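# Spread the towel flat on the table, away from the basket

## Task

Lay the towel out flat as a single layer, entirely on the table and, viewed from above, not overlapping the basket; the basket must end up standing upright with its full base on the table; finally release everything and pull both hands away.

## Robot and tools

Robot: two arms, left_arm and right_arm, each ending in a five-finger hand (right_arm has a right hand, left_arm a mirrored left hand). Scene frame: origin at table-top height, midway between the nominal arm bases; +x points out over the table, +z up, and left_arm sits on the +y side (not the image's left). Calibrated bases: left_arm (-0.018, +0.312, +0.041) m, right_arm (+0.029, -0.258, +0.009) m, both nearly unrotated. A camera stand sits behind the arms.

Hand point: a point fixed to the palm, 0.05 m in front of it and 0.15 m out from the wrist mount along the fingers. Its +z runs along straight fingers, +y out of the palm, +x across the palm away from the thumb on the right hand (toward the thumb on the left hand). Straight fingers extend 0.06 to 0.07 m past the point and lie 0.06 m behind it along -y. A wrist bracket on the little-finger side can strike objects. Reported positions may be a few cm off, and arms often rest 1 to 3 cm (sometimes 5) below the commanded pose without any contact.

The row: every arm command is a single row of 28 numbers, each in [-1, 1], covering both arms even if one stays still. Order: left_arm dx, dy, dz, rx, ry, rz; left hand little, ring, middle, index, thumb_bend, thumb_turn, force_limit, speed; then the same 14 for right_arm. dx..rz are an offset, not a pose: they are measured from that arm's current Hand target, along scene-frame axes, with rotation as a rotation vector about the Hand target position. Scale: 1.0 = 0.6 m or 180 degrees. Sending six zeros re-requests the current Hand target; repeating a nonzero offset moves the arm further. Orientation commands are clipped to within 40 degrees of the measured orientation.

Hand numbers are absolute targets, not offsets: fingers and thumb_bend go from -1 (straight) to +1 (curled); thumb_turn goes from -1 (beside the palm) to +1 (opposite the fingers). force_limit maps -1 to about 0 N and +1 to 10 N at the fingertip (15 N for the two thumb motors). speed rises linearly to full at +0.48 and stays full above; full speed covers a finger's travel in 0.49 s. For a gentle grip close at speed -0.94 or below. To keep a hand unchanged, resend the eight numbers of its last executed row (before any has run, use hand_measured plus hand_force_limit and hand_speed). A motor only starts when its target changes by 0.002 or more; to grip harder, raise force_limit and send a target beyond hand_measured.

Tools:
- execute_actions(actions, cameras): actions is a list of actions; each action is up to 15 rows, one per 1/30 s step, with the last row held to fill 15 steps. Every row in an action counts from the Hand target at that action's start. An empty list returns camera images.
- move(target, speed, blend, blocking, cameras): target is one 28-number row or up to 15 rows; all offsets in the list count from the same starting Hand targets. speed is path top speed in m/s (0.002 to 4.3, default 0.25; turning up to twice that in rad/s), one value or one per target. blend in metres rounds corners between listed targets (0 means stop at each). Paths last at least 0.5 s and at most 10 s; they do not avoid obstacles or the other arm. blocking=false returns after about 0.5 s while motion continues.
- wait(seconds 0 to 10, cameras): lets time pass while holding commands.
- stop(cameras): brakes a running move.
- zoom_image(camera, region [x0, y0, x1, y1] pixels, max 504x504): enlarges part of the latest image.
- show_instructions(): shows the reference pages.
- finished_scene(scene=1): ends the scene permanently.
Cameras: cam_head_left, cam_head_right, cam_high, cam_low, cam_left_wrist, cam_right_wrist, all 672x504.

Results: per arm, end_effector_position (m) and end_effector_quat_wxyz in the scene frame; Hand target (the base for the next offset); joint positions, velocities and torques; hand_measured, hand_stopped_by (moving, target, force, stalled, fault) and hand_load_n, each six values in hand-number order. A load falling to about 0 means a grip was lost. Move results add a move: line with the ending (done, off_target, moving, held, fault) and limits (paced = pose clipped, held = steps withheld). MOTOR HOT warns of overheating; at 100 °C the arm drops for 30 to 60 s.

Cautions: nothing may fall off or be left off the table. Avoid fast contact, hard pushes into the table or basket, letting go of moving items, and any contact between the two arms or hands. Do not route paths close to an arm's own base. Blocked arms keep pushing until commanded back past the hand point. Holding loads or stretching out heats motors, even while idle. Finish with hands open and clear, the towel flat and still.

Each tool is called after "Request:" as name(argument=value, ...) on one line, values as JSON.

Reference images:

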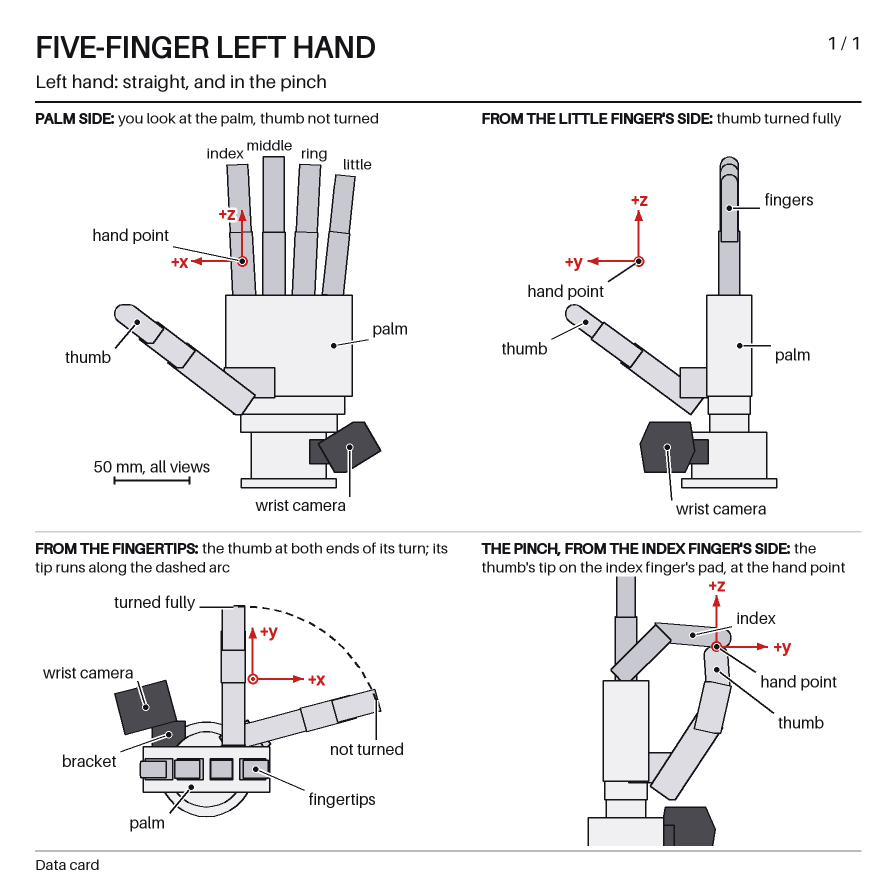

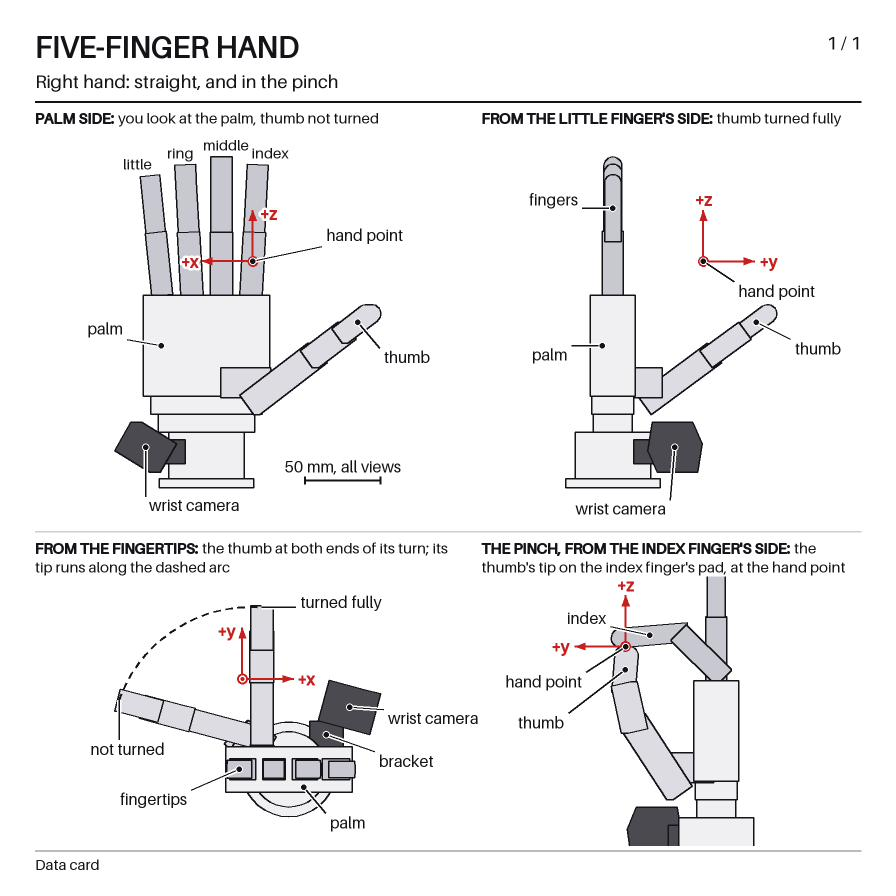

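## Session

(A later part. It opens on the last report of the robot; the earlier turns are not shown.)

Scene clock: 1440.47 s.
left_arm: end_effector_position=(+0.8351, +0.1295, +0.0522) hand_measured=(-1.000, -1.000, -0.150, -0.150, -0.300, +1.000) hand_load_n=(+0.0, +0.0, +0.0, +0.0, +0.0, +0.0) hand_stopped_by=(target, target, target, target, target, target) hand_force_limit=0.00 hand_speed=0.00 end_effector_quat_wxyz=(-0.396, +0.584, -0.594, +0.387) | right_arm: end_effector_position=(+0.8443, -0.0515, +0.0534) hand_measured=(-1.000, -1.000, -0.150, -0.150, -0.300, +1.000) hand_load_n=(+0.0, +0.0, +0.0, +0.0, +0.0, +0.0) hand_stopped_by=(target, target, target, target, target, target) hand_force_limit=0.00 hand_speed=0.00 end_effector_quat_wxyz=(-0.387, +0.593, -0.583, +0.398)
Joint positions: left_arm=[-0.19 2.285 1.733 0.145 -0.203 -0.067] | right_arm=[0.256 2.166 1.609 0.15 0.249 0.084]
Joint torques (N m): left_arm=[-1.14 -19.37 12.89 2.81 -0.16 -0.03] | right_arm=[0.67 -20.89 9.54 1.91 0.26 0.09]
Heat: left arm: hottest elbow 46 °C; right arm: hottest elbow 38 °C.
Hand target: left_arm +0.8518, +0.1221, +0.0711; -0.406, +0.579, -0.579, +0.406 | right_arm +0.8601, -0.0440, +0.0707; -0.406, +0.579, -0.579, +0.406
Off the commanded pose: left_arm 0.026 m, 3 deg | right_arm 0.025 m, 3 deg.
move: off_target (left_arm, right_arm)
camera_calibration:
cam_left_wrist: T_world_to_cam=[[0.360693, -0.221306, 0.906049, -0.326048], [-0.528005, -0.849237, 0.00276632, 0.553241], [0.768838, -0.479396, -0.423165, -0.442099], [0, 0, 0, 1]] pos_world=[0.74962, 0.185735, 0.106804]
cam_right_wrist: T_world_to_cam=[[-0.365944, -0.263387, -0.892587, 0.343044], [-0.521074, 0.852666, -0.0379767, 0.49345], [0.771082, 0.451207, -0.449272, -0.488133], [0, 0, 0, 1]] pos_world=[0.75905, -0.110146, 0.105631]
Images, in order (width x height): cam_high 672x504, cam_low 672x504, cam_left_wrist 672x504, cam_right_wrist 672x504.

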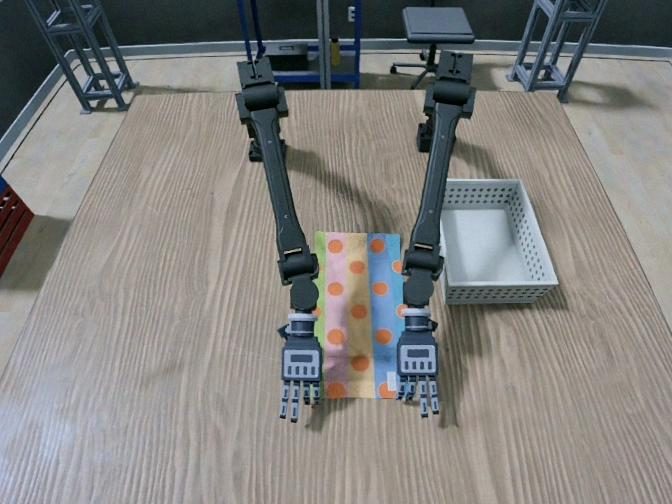

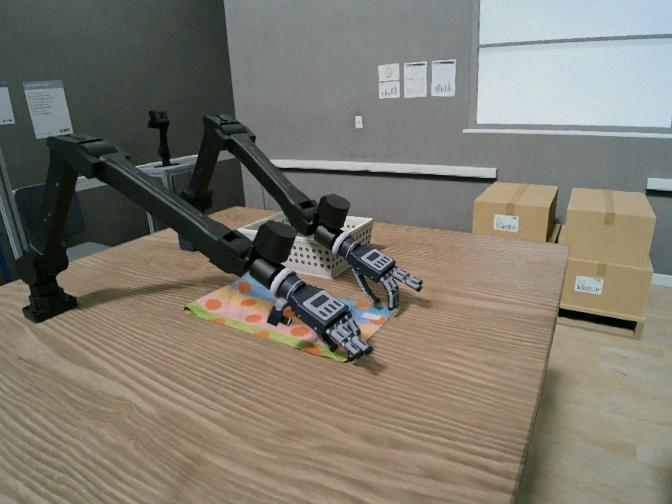

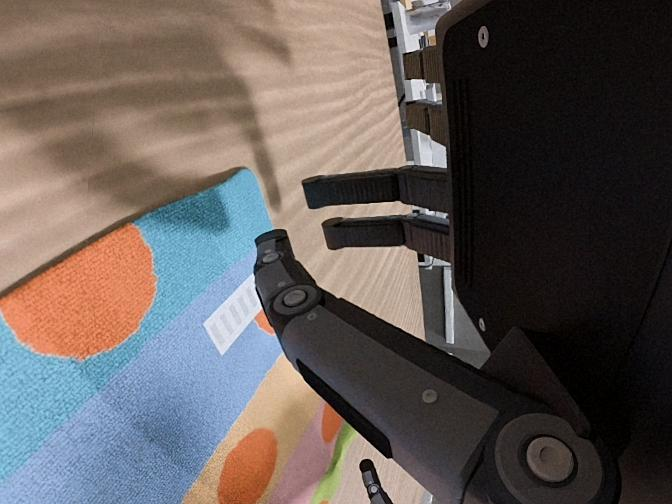

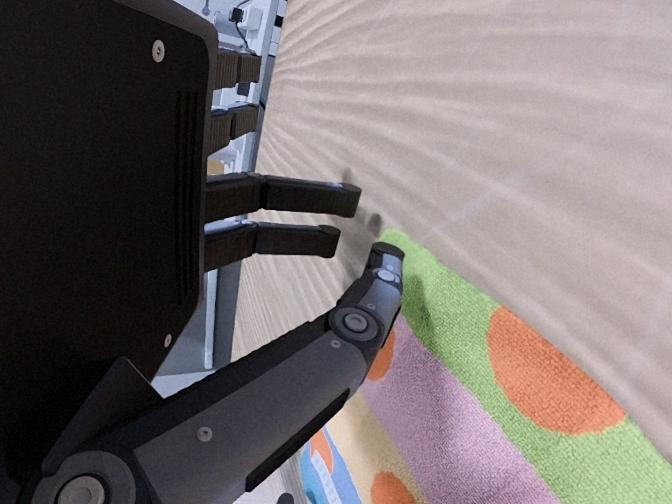

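Request:
move(target=[[-0.003, -0.025, 0.0, 0, 0, 0, -1, -1, -0.15, -0.15, -0.3, 1, 0, 0, -0.003, 0.032, 0.0, 0, 0, 0, -1, -1, -0.15, -0.15, -0.3, 1, 0, 0], [-0.005, -0.025, -0.07, 0, 0, 0, -1, -1, -0.15, -0.15, -0.3, 1, 0, 0, -0.005, 0.032, -0.07, 0, 0, 0, -1, -1, -0.15, -0.15, -0.3, 1, 0, 0]], speed=0.1, cameras=["cam_high", "cam_left_wrist", "cam_right_wrist"])

Scene clock: 1461.03 s.
left_arm: end_effector_position=(+0.8377, +0.1139, +0.0295) hand_measured=(-1.000, -1.000, -0.150, -0.150, -0.300, +1.000) hand_load_n=(+0.0, -0.5, +0.0, +0.0, +0.0, +0.0) hand_stopped_by=(target, target, target, target, target, target) hand_force_limit=0.00 hand_speed=0.00 end_effector_quat_wxyz=(-0.403, +0.581, -0.586, +0.397) | right_arm: end_effector_position=(+0.8470, -0.0306, +0.0349) hand_measured=(-1.000, -1.000, -0.150, -0.150, -0.300, +1.000) hand_load_n=(+0.0, +0.0, +0.0, +0.0, -0.5, +0.0) hand_stopped_by=(target, target, target, target, target, target) hand_force_limit=0.00 hand_speed=0.00 end_effector_quat_wxyz=(-0.400, +0.583, -0.579, +0.405)
Joint positions: left_arm=[-0.211 2.332 1.734 0.219 -0.225 -0.076] | right_arm=[0.285 2.21 1.609 0.227 0.277 0.096]
Joint torques (N m): left_arm=[-0.97 -18.02 12.45 2.48 -0.1 -0.02] | right_arm=[0.62 -19.08 9.07 1.65 0.22 0.06]
Heat: left arm: hottest elbow 50 °C; right arm: hottest elbow 40 °C.
Hand target: left_arm +0.8488, +0.1073, +0.0290; -0.406, +0.579, -0.579, +0.406 | right_arm +0.8571, -0.0247, +0.0289; -0.406, +0.579, -0.579, +0.406
Off the commanded pose: left_arm 0.013 m, 1 deg | right_arm 0.013 m, 1 deg.
move: off_target (left_arm, right_arm)
camera_calibration:
cam_left_wrist: T_world_to_cam=[[0.334747, -0.214382, 0.917597, -0.289262], [-0.525753, -0.850609, -0.00693246, 0.540008], [0.782003, -0.480109, -0.397451, -0.472799], [0, 0, 0, 1]] pos_world=[0.750471, 0.170328, 0.081255]
cam_right_wrist: T_world_to_cam=[[-0.335616, -0.253363, -0.907287, 0.308178], [-0.518113, 0.854029, -0.0468338, 0.474163], [0.786715, 0.454359, -0.417897, -0.522099], [0, 0, 0, 1]] pos_world=[0.759843, -0.0896478, 0.0836296]
Images, in order (width x height): cam_high 672x504, cam_left_wrist 672x504, cam_right_wrist 672x504.

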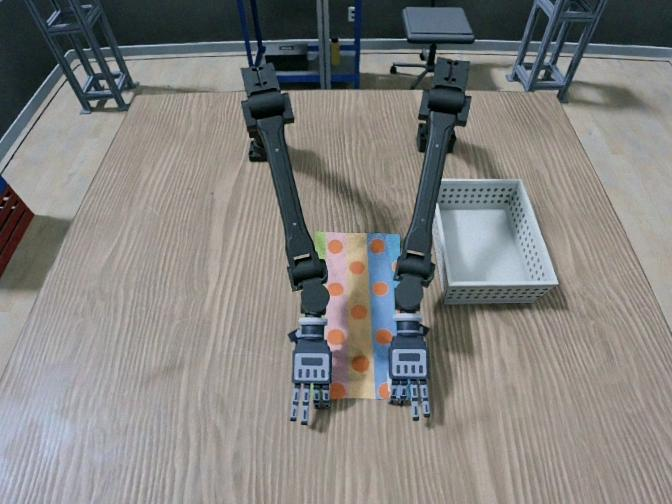

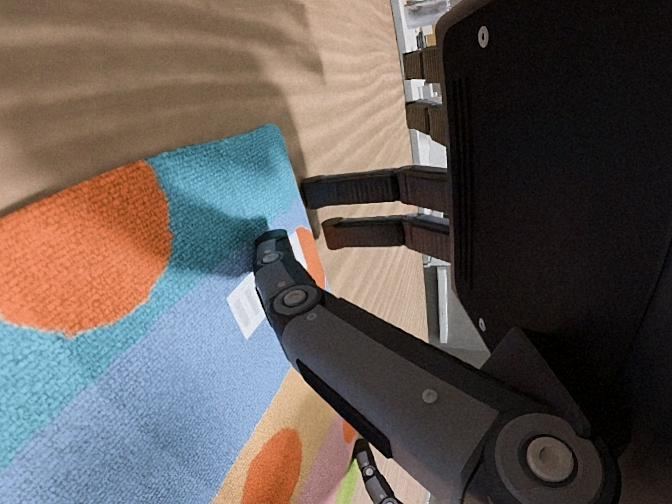

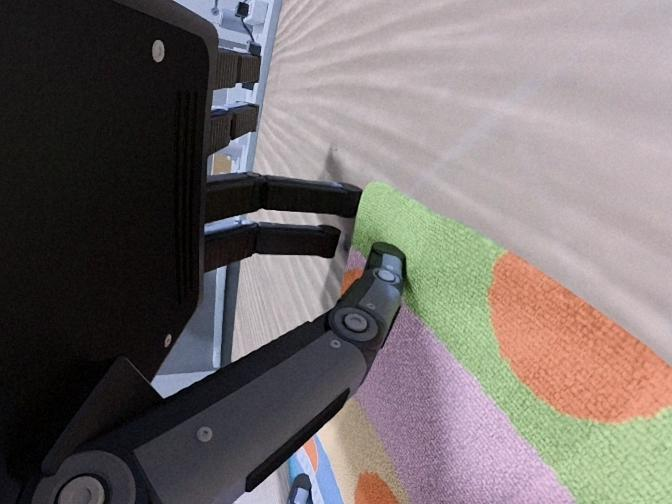

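Request:
move(target=[[-0.005, 0.0, -0.03, 0, 0, 0, -1, -1, -0.15, -0.15, -0.3, 1, 0, 0, -0.005, 0.0, -0.025, 0, 0, 0, -1, -1, -0.15, -0.15, -0.3, 1, 0, 0], [-0.005, 0.0, -0.031, 0, 0, 0, -1, -1, 0.2, 0.2, -0.3, 1, -0.2, -0.6, -0.005, 0.0, -0.026, 0, 0, 0, -1, -1, 0.2, 0.2, -0.3, 1, -0.2, -0.6]], speed=0.06, cameras=["cam_high", "cam_left_wrist", "cam_right_wrist"])

Scene clock: 1471.10 s.
left_arm: end_effector_position=(+0.8421, +0.1128, +0.0299) hand_measured=(-1.000, -1.000, +0.198, +0.200, -0.300, +1.000) hand_load_n=(-0.5, +0.0, +4.0, +0.0, -0.5, -0.5) hand_stopped_by=(target, target, force, target, target, target) hand_force_limit=-0.20 hand_speed=-0.60 end_effector_quat_wxyz=(-0.409, +0.577, -0.578, +0.407) | right_arm: end_effector_position=(+0.8515, -0.0294, +0.0349) hand_measured=(-1.000, -1.000, +0.200, +0.200, -0.300, +1.000) hand_load_n=(+0.0, +0.0, +2.0, +0.5, +0.0, +0.5) hand_stopped_by=(target, target, target, target, target, target) hand_force_limit=-0.20 hand_speed=-0.60 end_effector_quat_wxyz=(-0.410, +0.575, -0.576, +0.411)
Joint positions: left_arm=[-0.211 2.343 1.734 0.259 -0.225 -0.077] | right_arm=[0.285 2.221 1.609 0.266 0.278 0.099]
Joint torques (N m): left_arm=[-1.14 -17.14 11.18 2.35 -0.11 -0.01] | right_arm=[0.85 -18.61 7.79 1.42 0.18 0.05]
Heat: left arm: hottest elbow 51 °C; right arm: hottest elbow 40 °C.
Hand target: left_arm +0.8457, +0.1073, +0.0102; -0.406, +0.579, -0.579, +0.406 | right_arm +0.8541, -0.0247, +0.0133; -0.406, +0.579, -0.579, +0.406
Off the commanded pose: left_arm 0.021 m, 0 deg | right_arm 0.022 m, 1 deg.
move: off_target (left_arm, right_arm); target 2's new numbers were sent with right_arm's hand 0.022 m and 1 deg from that target
camera_calibration:
cam_left_wrist: T_world_to_cam=[[0.308566, -0.206885, 0.928432, -0.270461], [-0.524838, -0.851066, -0.0152149, 0.540976], [0.793305, -0.482581, -0.371191, -0.486625], [0, 0, 0, 1]] pos_world=[0.753422, 0.169616, 0.0787044]
cam_right_wrist: T_world_to_cam=[[-0.31175, -0.243844, -0.918342, 0.290274], [-0.514866, 0.855666, -0.0524204, 0.472892], [0.798577, 0.456481, -0.392301, -0.537167], [0, 0, 0, 1]] pos_world=[0.762938, -0.0886495, 0.080629]
Images, in order (width x height): cam_high 672x504, cam_left_wrist 672x504, cam_right_wrist 672x504.

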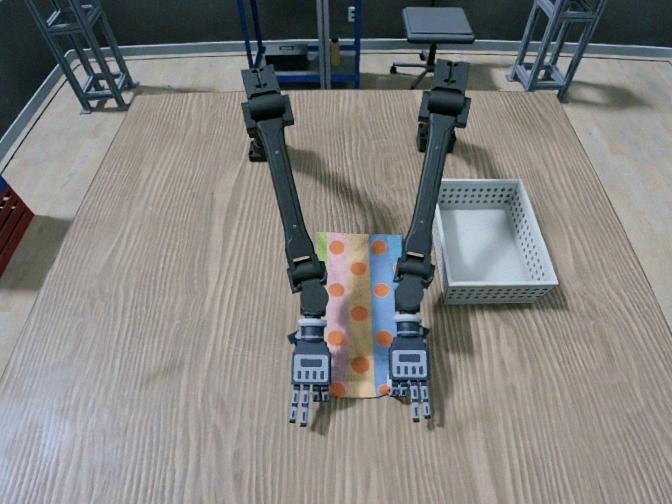

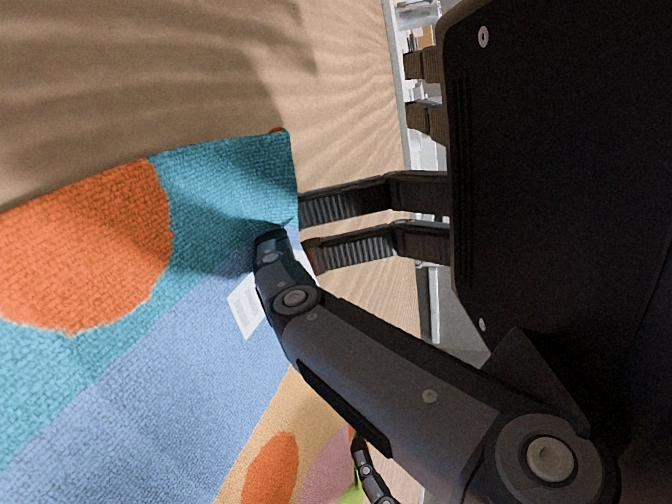

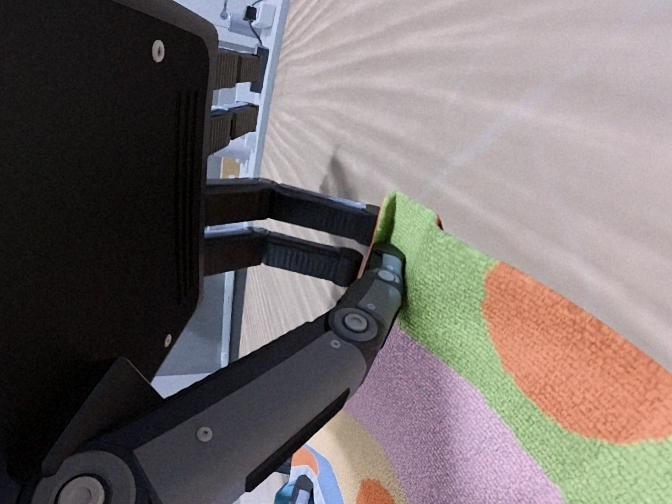

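Both edges are scooped. Close the pinch.

Request:
move(target=[[0, 0.0, 0, 0, 0, 0, -1, -1, 0.5, 0.5, 0.0, 1, -0.1, -0.7, 0, 0.0, 0, 0, 0, 0, -1, -1, 0.5, 0.5, 0.0, 1, -0.1, -0.7]], speed=0.06, cameras=["cam_left_wrist", "cam_right_wrist"])

Scene clock: 1478.23 s.
left_arm: end_effector_position=(+0.8422, +0.1128, +0.0300) hand_measured=(-1.000, -1.000, +0.220, +0.278, -0.250, +1.000) hand_load_n=(+0.0, +0.0, +7.5, +7.5, +7.5, -0.5) hand_stopped_by=(target, target, force, force, force, target) hand_force_limit=-0.10 hand_speed=-0.70 end_effector_quat_wxyz=(-0.409, +0.577, -0.578, +0.407) | right_arm: end_effector_position=(+0.8513, -0.0294, +0.0336) hand_measured=(-1.000, -1.000, +0.250, +0.306, -0.250, +1.000) hand_load_n=(+0.0, +0.0, +6.5, +6.5, +9.0, +0.0) hand_stopped_by=(target, target, force, force, force, target) hand_force_limit=-0.10 hand_speed=-0.70 end_effector_quat_wxyz=(-0.409, +0.576, -0.577, +0.410)
Joint positions: left_arm=[-0.211 2.343 1.734 0.259 -0.225 -0.078] | right_arm=[0.285 2.223 1.609 0.266 0.278 0.099]
Joint torques (N m): left_arm=[-1.08 -17.14 11.15 2.36 -0.11 0.01] | right_arm=[1.03 -18.78 7.84 1.47 0.17 0.03]
Heat: left arm: hottest elbow 51 °C; right arm: hottest elbow 40 °C.
Hand target: left_arm +0.8457, +0.1073, +0.0102; -0.406, +0.579, -0.579, +0.406 | right_arm +0.8541, -0.0247, +0.0132; -0.406, +0.579, -0.579, +0.406
Off the commanded pose: left_arm 0.021 m, 0 deg | right_arm 0.021 m, 1 deg.
move: off_target (left_arm, right_arm)
camera_calibration:
cam_left_wrist: T_world_to_cam=[[0.308615, -0.205797, 0.928657, -0.27072], [-0.524519, -0.851278, -0.0143388, 0.540616], [0.793497, -0.482673, -0.370662, -0.486845], [0, 0, 0, 1]] pos_world=[0.753421, 0.169514, 0.0787031]
cam_right_wrist: T_world_to_cam=[[-0.313116, -0.243867, -0.917871, 0.290212], [-0.514849, 0.855719, -0.051722, 0.472805], [0.798053, 0.45637, -0.393494, -0.536989], [0, 0, 0, 1]] pos_world=[0.762839, -0.0887494, 0.0795293]
Images, in order (width x height): cam_left_wrist 672x504, cam_right_wrist 672x504.

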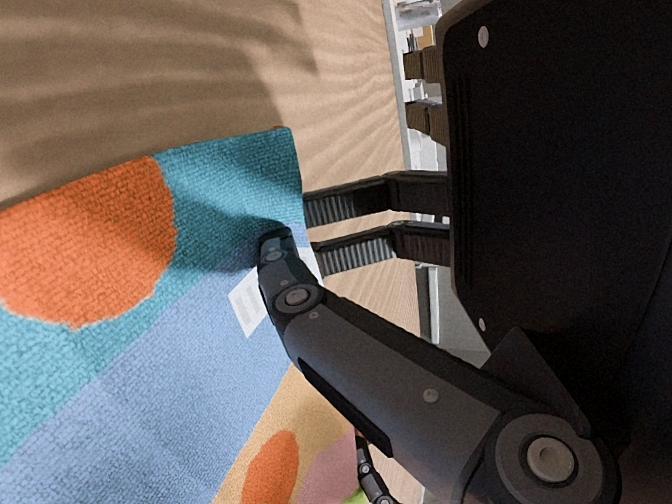

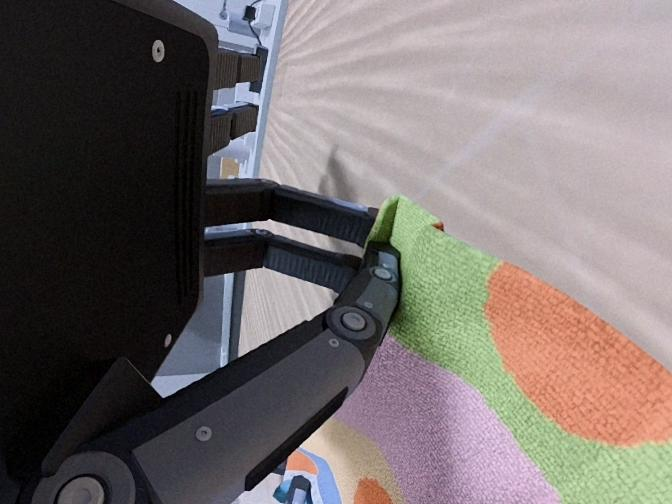

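Request:
move(target=[[-0.05, 0.0, 0.08, 0, 0, 0, -1, -1, 0.5, 0.5, 0.0, 1, -0.1, -0.7, -0.05, 0.0, 0.08, 0, 0, 0, -1, -1, 0.5, 0.5, 0.0, 1, -0.1, -0.7], [-0.4, -0.018, 0.43, 0, 0, 0, -1, -1, 0.5, 0.5, 0.0, 1, -0.1, -0.7, -0.4, -0.033, 0.435, 0, 0, 0, -1, -1, 0.5, 0.5, 0.0, 1, -0.1, -0.7]], speed=0.15, blend=0.03, cameras=["cam_high", "cam_low", "cam_left_wrist", "cam_right_wrist"])

Scene clock: 1511.23 s.
left_arm: end_effector_position=(+0.6067, +0.0984, +0.2584) hand_measured=(-1.000, -1.000, +0.220, +0.278, -0.250, +1.000) hand_load_n=(+0.0, +0.0, +6.5, +7.0, +6.5, -0.5) hand_stopped_by=(target, target, force, force, force, target) hand_force_limit=-0.10 hand_speed=-0.70 end_effector_quat_wxyz=(-0.405, +0.578, -0.584, +0.400) | right_arm: end_effector_position=(+0.6181, -0.0454, +0.2783) hand_measured=(-1.000, -1.000, +0.250, +0.306, -0.250, +1.000) hand_load_n=(+0.0, +0.0, +5.0, +5.0, +8.0, -0.5) hand_stopped_by=(target, target, force, force, force, target) hand_force_limit=-0.10 hand_speed=-0.70 end_effector_quat_wxyz=(-0.409, +0.578, -0.576, +0.409)
Joint positions: left_arm=[-0.35 1.534 1.155 -0.005 -0.352 -0.127] | right_arm=[0.396 1.401 1.139 -0.103 0.38 0.138]
Joint torques (N m): left_arm=[-1.03 -12.63 10.8 1.61 -0.22 -0.02] | right_arm=[0.91 -11.81 7.06 0.94 0.31 0.07]
Heat: left arm: hottest elbow 50 °C; right arm: hottest elbow 40 °C.
Hand target: left_arm +0.6057, +0.0965, +0.2684; -0.406, +0.579, -0.579, +0.406 | right_arm +0.6141, -0.0445, +0.2742; -0.406, +0.579, -0.579, +0.406
Off the commanded pose: left_arm 0.010 m, 1 deg | right_arm 0.006 m, 1 deg.
move: done; blend cut to 0.0279 m at target 1
camera_calibration:
cam_left_wrist: T_world_to_cam=[[0.325321, -0.214122, 0.921042, -0.420418], [-0.527993, -0.849179, -0.010923, 0.409179], [0.784468, -0.48275, -0.38931, -0.211962], [0, 0, 0, 1]] pos_world=[0.519092, 0.15512, 0.309173]
cam_right_wrist: T_world_to_cam=[[-0.315262, -0.246532, -0.916423, 0.438602], [-0.51789, 0.853893, -0.0515494, 0.380794], [0.795236, 0.458355, -0.396876, -0.244523], [0, 0, 0, 1]] pos_world=[0.529937, -0.10495, 0.324529]
Images, in order (width x height): cam_high 672x504, cam_low 672x504, cam_left_wrist 672x504, cam_right_wrist 672x504.

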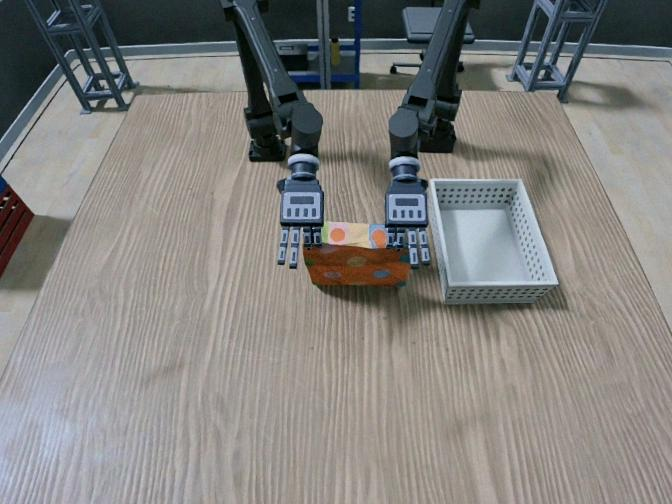

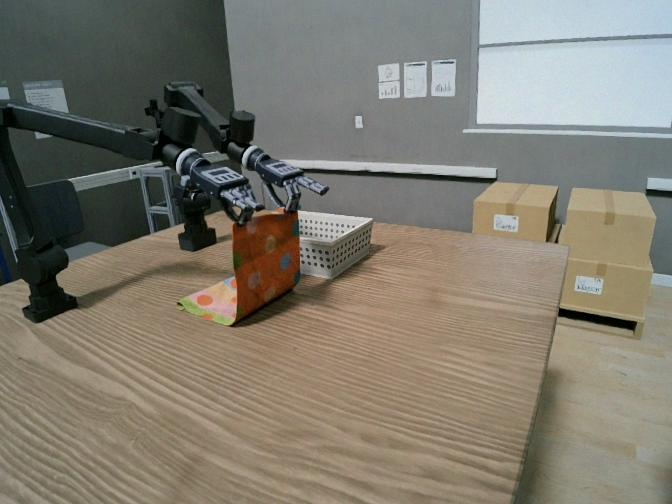

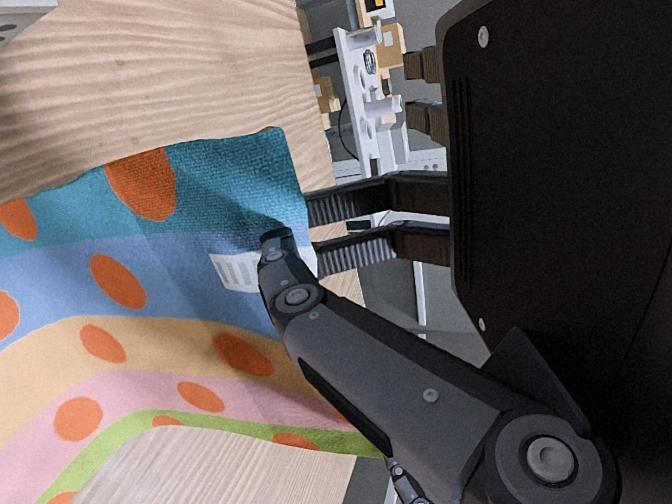

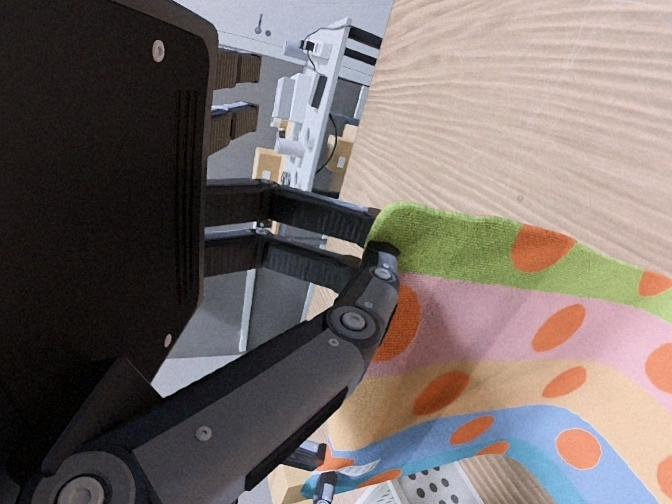

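Request:
move(target=[[-0.38, -0.019, 0.51, 0, 0, 0, -1, -1, 0.5, 0.5, 0.0, 1, -0.1, -0.7, -0.38, -0.031, 0.512, 0, 0, 0, -1, -1, 0.5, 0.5, 0.0, 1, -0.1, -0.7]], speed=0.15, cameras=["cam_high", "cam_low", "cam_head_left"])

Request:
zoom_image(camera="cam_high", region=[240, 30, 440, 260])

Request:
zoom_image(camera="cam_low", region=[60, 60, 300, 340])

Scene clock: 1527.30 s.
left_arm: end_effector_position=(+0.3825, +0.0836, +0.5433) hand_measured=(-1.000, -1.000, +0.220, +0.278, -0.250, +1.000) hand_load_n=(+0.0, +0.0, +6.5, +7.0, +6.5, -0.5) hand_stopped_by=(target, target, force, force, force, target) hand_force_limit=-0.10 hand_speed=-0.70 end_effector_quat_wxyz=(-0.404, +0.578, -0.596, +0.383) | right_arm: end_effector_position=(+0.3896, -0.0629, +0.5591) hand_measured=(-1.000, -1.000, +0.250, +0.306, -0.250, +1.000) hand_load_n=(+0.0, +0.0, +5.0, +5.0, +8.0, -0.5) hand_stopped_by=(target, target, force, force, force, target) hand_force_limit=-0.10 hand_speed=-0.70 end_effector_quat_wxyz=(-0.389, +0.591, -0.579, +0.406)
Joint positions: left_arm=[-0.665 1.098 1.557 -0.954 -0.642 -0.27] | right_arm=[0.687 1.032 1.652 -1.099 0.647 0.271]
Joint torques (N m): left_arm=[-1.14 -6.3 14.15 1.4 -0.41 -0.02] | right_arm=[1.2 -3.49 9.78 0.75 0.45 0.08]
Heat: left arm: hottest elbow 51 °C; right arm: hottest elbow 41 °C.
Hand target: left_arm +0.3778, +0.0852, +0.5744; -0.406, +0.579, -0.579, +0.406 | right_arm +0.3861, -0.0631, +0.5815; -0.406, +0.579, -0.579, +0.406
Off the commanded pose: left_arm 0.031 m, 3 deg | right_arm 0.023 m, 2 deg.
move: off_target (left_arm, right_arm)
Images, in order (width x height): cam_head_left 672x504, cam_high 672x504, cam_low 672x504.

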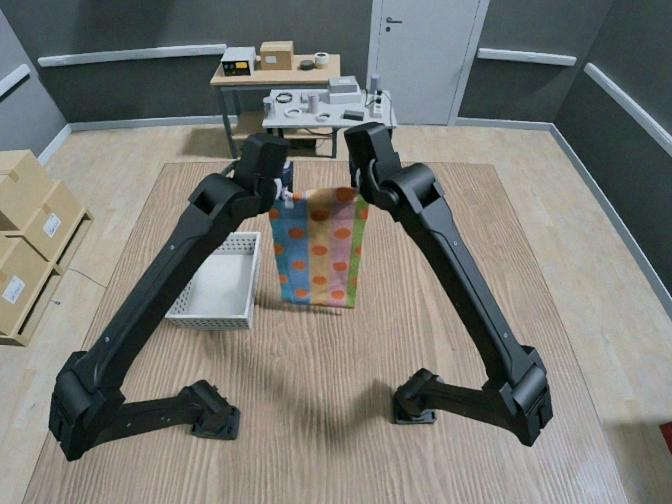

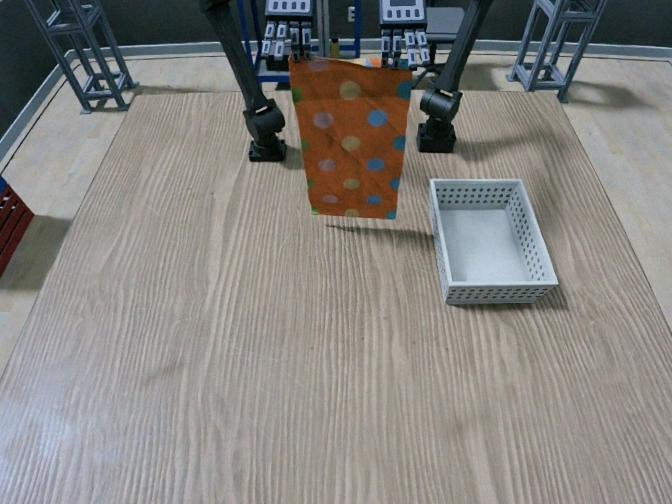

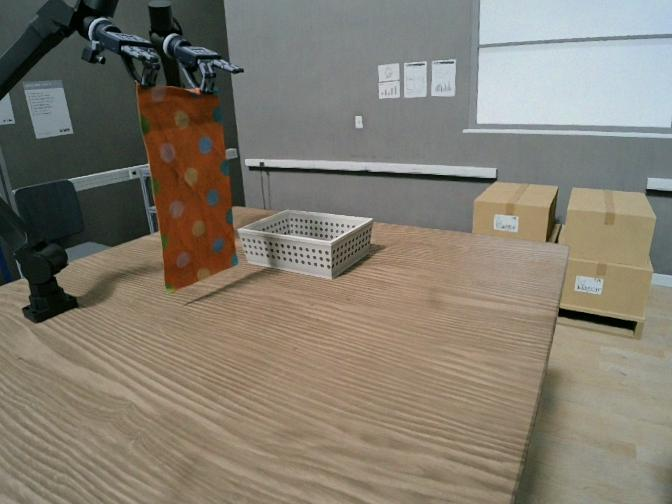

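Scaled by 2.191 from the camera's 672x504 image, which has a finer 960x720 frame.

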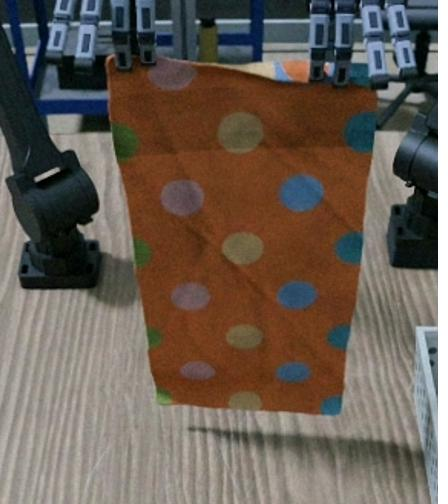

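Scaled by 1.800 from the camera's 672x504 image, which has a finer 960x720 frame.

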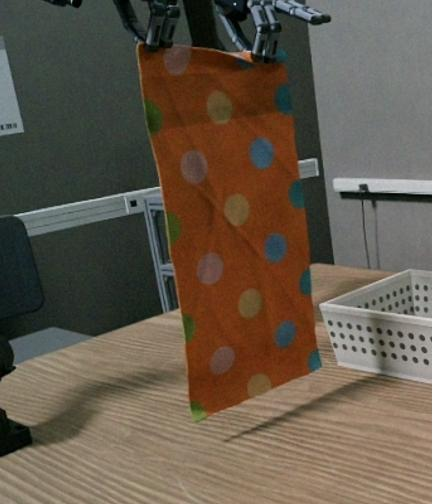

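Request:
move(target=[[-0.075, 0, 0.0, 0, 0, 0, -1, -1, 0.5, 0.5, 0.0, 1, -0.1, -0.7, -0.075, 0, -0.008, 0, 0, 0, -1, -1, 0.5, 0.5, 0.0, 1, -0.1, -0.7]], speed=0.08, cameras=["cam_high", "cam_low"])

Request:
zoom_image(camera="cam_low", region=[60, 60, 300, 340])

Scene clock: 1556.80 s.
left_arm: end_effector_position=(+0.3372, +0.0827, +0.5608) hand_measured=(-1.000, -1.000, +0.220, +0.278, -0.250, +1.000) hand_load_n=(+0.0, +0.0, +7.0, +7.0, +6.5, -0.5) hand_stopped_by=(target, target, force, force, force, target) hand_force_limit=-0.10 hand_speed=-0.70 end_effector_quat_wxyz=(-0.407, +0.577, -0.589, +0.394) | right_arm: end_effector_position=(+0.3438, -0.0624, +0.5721) hand_measured=(-1.000, -1.000, +0.250, +0.306, -0.250, +1.000) hand_load_n=(+0.0, +0.0, +5.5, +5.5, +8.0, -0.5) hand_stopped_by=(target, target, force, force, force, target) hand_force_limit=-0.10 hand_speed=-0.70 end_effector_quat_wxyz=(-0.401, +0.582, -0.577, +0.408)
Joint positions: left_arm=[-0.772 1.032 1.557 -1.031 -0.738 -0.329] | right_arm=[0.819 0.971 1.652 -1.18 0.765 0.348]
Joint torques (N m): left_arm=[-1.08 -5.25 11.32 1.43 -0.44 -0.03] | right_arm=[0.73 -2.14 6.99 0.66 0.51 0.1]
Heat: left arm: hottest elbow 50 °C; right arm: hottest elbow 42 °C.
Hand target: left_arm +0.3328, +0.0851, +0.5742; -0.406, +0.579, -0.580, +0.406 | right_arm +0.3411, -0.0631, +0.5767; -0.406, +0.579, -0.579, +0.406
Off the commanded pose: left_arm 0.014 m, 2 deg | right_arm 0.005 m, 1 deg.
move: off_target (left_arm)
Images, in order (width x height): cam_high 672x504, cam_low 672x504.

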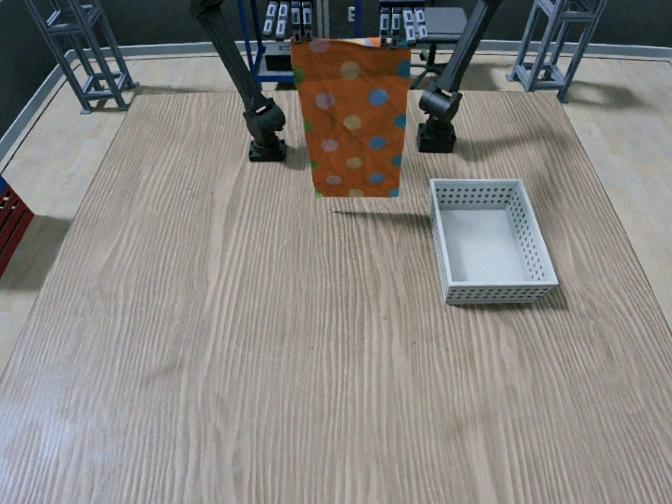

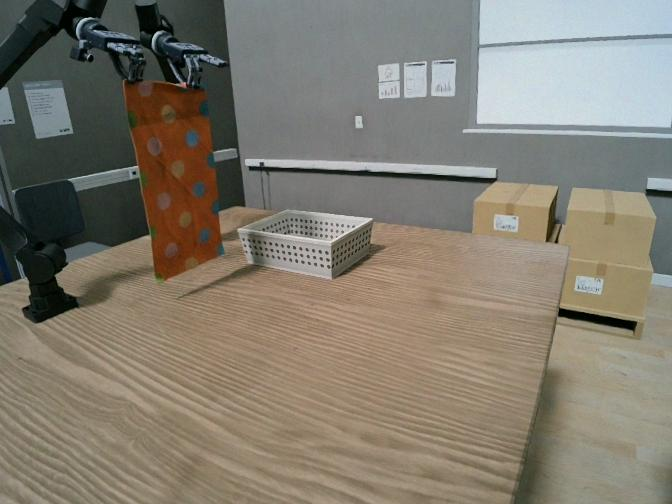

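Scaled by 1.800 from the camera's 672x504 image, which has a finer 960x720 frame.

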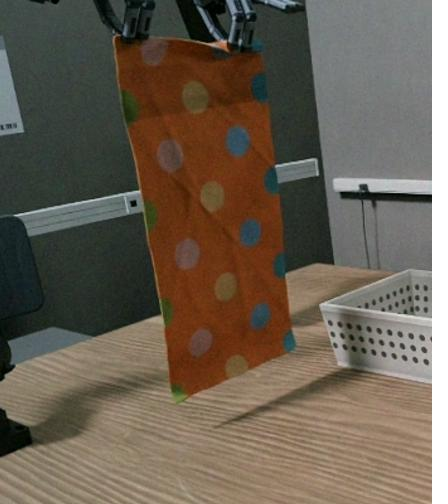

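Request:
move(target=[[0.08, 0, -0.058, 0, 0, 0, -1, -1, 0.5, 0.5, 0.0, 1, -0.1, -0.7, 0.08, 0, -0.058, 0, 0, 0, -1, -1, 0.5, 0.5, 0.0, 1, -0.1, -0.7],[0.188, 0, -0.117, 0, 0, 0, -1, -1, 0.5, 0.5, 0.0, 1, -0.1, -0.7, 0.188, 0, -0.117, 0, 0, 0, -1, -1, 0.5, 0.5, 0.0, 1, -0.1, -0.7],[0.305, 0, -0.2, 0, 0, 0, -1, -1, 0.5, 0.5, 0.0, 1, -0.1, -0.7, 0.305, 0, -0.2, 0, 0, 0, -1, -1, 0.5, 0.5, 0.0, 1, -0.1, -0.7]], speed=0.12, blend=0.02, cameras=["cam_high", "cam_low", "cam_head_left"])

Request:
zoom_image(camera="cam_low", region=[120, 100, 340, 360])

Request:
zoom_image(camera="cam_head_left", region=[240, 180, 400, 340])

Scene clock: 1585.70 s.
left_arm: end_effector_position=(+0.5091, +0.0837, +0.4455) hand_measured=(-1.000, -1.000, +0.220, +0.278, -0.250, +1.000) hand_load_n=(+0.0, +0.0, +6.5, +7.5, +6.5, -0.5) hand_stopped_by=(target, target, force, force, force, target) hand_force_limit=-0.10 hand_speed=-0.70 end_effector_quat_wxyz=(-0.400, +0.582, -0.586, +0.397) | right_arm: end_effector_position=(+0.5198, -0.0610, +0.4571) hand_measured=(-1.000, -1.000, +0.250, +0.306, -0.250, +1.000) hand_load_n=(+0.0, +0.0, +5.0, +5.0, +8.5, -0.5) hand_stopped_by=(target, target, force, force, force, target) hand_force_limit=-0.10 hand_speed=-0.70 end_effector_quat_wxyz=(-0.405, +0.580, -0.582, +0.401)
Joint positions: left_arm=[-0.466 1.264 1.394 -0.548 -0.455 -0.186] | right_arm=[0.457 1.155 1.41 -0.651 0.431 0.179]
Joint torques (N m): left_arm=[-0.26 -8.53 11.81 2.8 -0.03 0.12] | right_arm=[0.03 -7 7.34 1.95 0.14 -0.17]
Heat: left arm: hottest elbow 49 °C; right arm: hottest elbow 40 °C.
Hand target: left_arm +0.5158, +0.0851, +0.4544; -0.406, +0.579, -0.579, +0.406 | right_arm +0.5240, -0.0630, +0.4567; -0.406, +0.579, -0.579, +0.406
Off the commanded pose: left_arm 0.011 m, 1 deg | right_arm 0.005 m, 1 deg.
move: off_target (left_arm)
Images, in order (width x height): cam_head_left 672x504, cam_high 672x504, cam_low 672x504.

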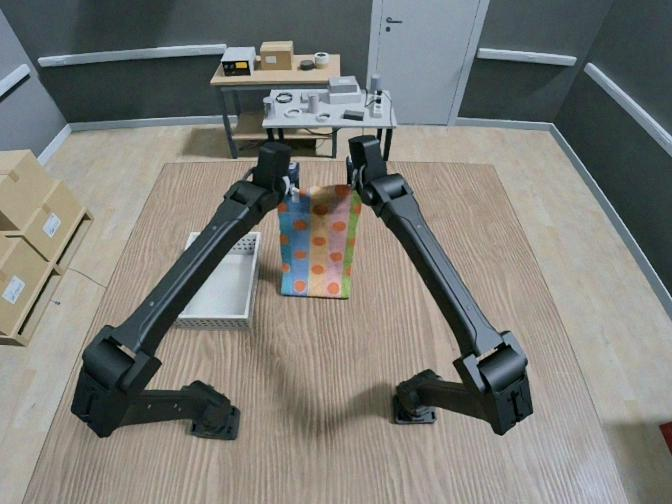

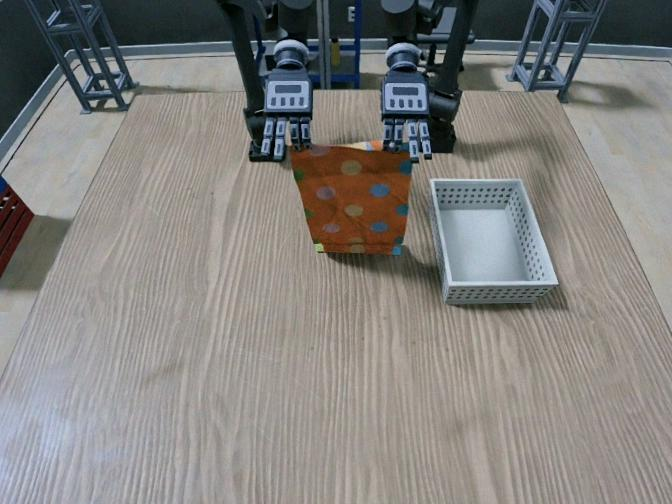

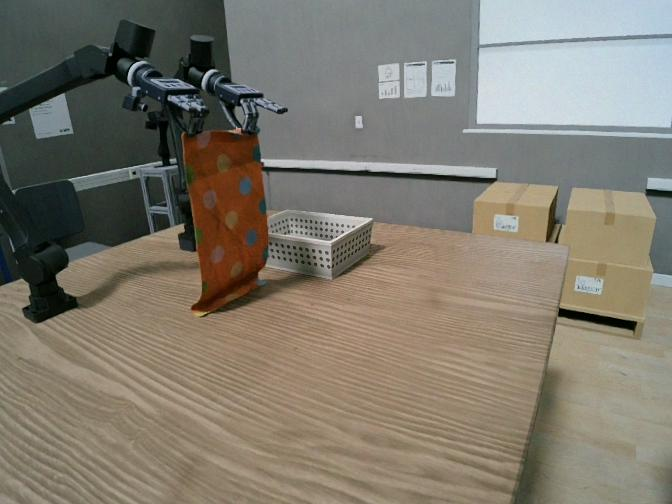

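Scaled by 1.938 from the camera's 672x504 image, which has a finer 960x720 frame.

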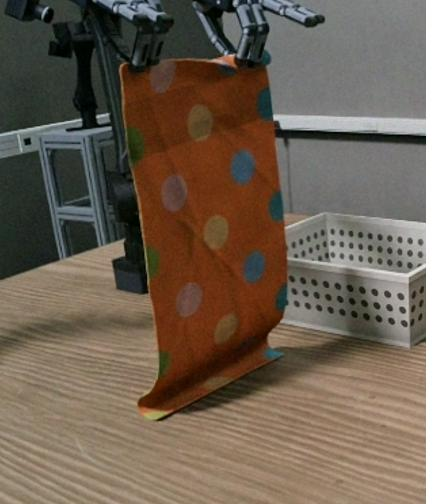

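Scaled by 3.150 from the camera's 672x504 image, which has a finer 960x720 frame.

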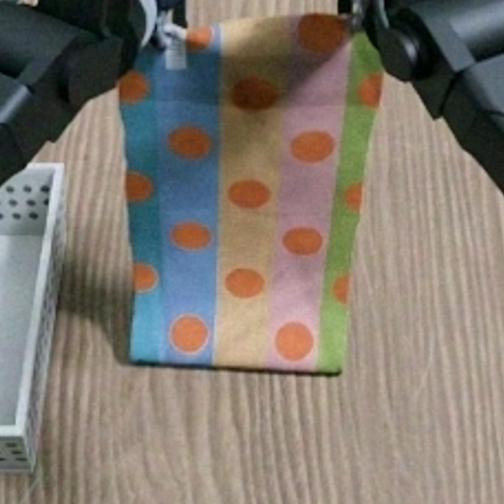

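Request:
move(target=[[-0.06, 0, 0.15, 0, 0, 0, -1, -1, 0.5, 0.5, 0.0, 1, -0.1, -0.7, -0.06, 0, 0.14, 0, 0, 0, -1, -1, 0.5, 0.5, 0.0, 1, -0.1, -0.7]], speed=0.08, cameras=["cam_high", "cam_low", "cam_head_left"])

Request:
zoom_image(camera="cam_low", region=[120, 60, 360, 340])

Request:
zoom_image(camera="cam_high", region=[260, 130, 440, 260])

Scene clock: 1722.93 s.
left_arm: end_effector_position=(+0.4843, +0.0846, +0.5031) hand_measured=(-1.000, -1.000, +0.220, +0.278, -0.250, +1.000) hand_load_n=(+0.0, +0.0, +6.5, +7.0, +6.5, +0.0) hand_stopped_by=(target, target, force, force, force, target) hand_force_limit=-0.10 hand_speed=-0.70 end_effector_quat_wxyz=(-0.398, +0.582, -0.599, +0.379) | right_arm: end_effector_position=(+0.4892, -0.0643, +0.5121) hand_measured=(-1.000, -1.000, +0.250, +0.306, -0.250, +1.000) hand_load_n=(+0.0, +0.0, +5.0, +5.5, +8.0, +0.0) hand_stopped_by=(target, target, force, force, force, target) hand_force_limit=-0.10 hand_speed=-0.70 end_effector_quat_wxyz=(-0.388, +0.592, -0.581, +0.401)
Joint positions: left_arm=[-0.497 1.264 1.573 -0.774 -0.486 -0.19] | right_arm=[0.493 1.155 1.586 -0.867 0.468 0.181]
Joint torques (N m): left_arm=[-1.03 -9.76 15.15 1.51 -0.39 0] | right_arm=[1.14 -6.59 11.08 0.85 0.44 0.02]
Heat: left arm: hottest elbow 47 °C; right arm: hottest elbow 41 °C.
Hand target: left_arm +0.4799, +0.0851, +0.5444; -0.406, +0.579, -0.579, +0.406 | right_arm +0.4880, -0.0630, +0.5407; -0.406, +0.579, -0.579, +0.406
Off the commanded pose: left_arm 0.042 m, 4 deg | right_arm 0.029 m, 3 deg.
move: off_target (left_arm, right_arm)
Images, in order (width x height): cam_head_left 672x504, cam_high 672x504, cam_low 672x504.

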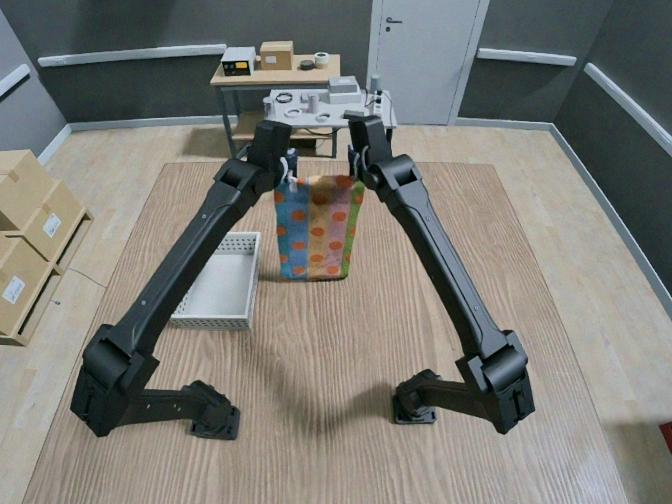

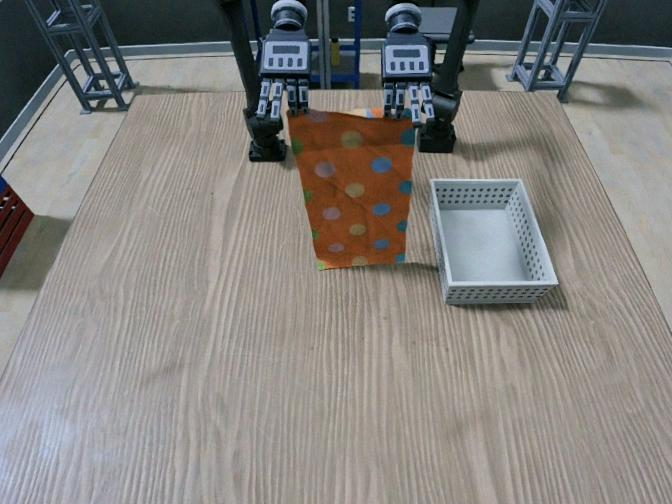

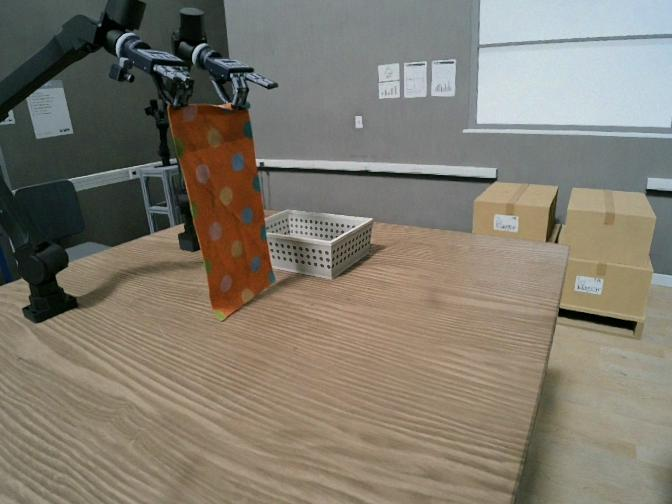

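Scaled by 1.800 from the camera's 672x504 image, which has a finer 960x720 frame.

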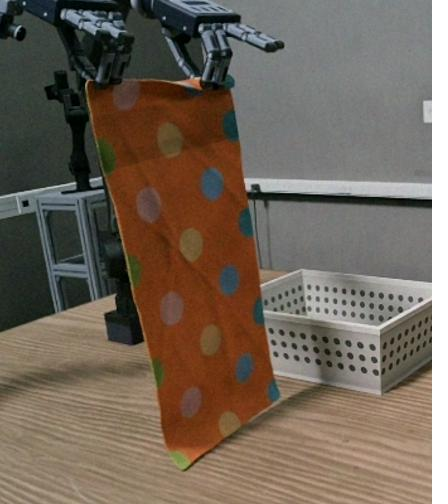

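Scaled by 2.800 from the camera's 672x504 image, which has a finer 960x720 frame.

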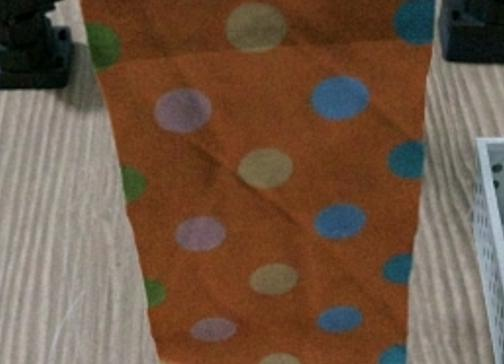

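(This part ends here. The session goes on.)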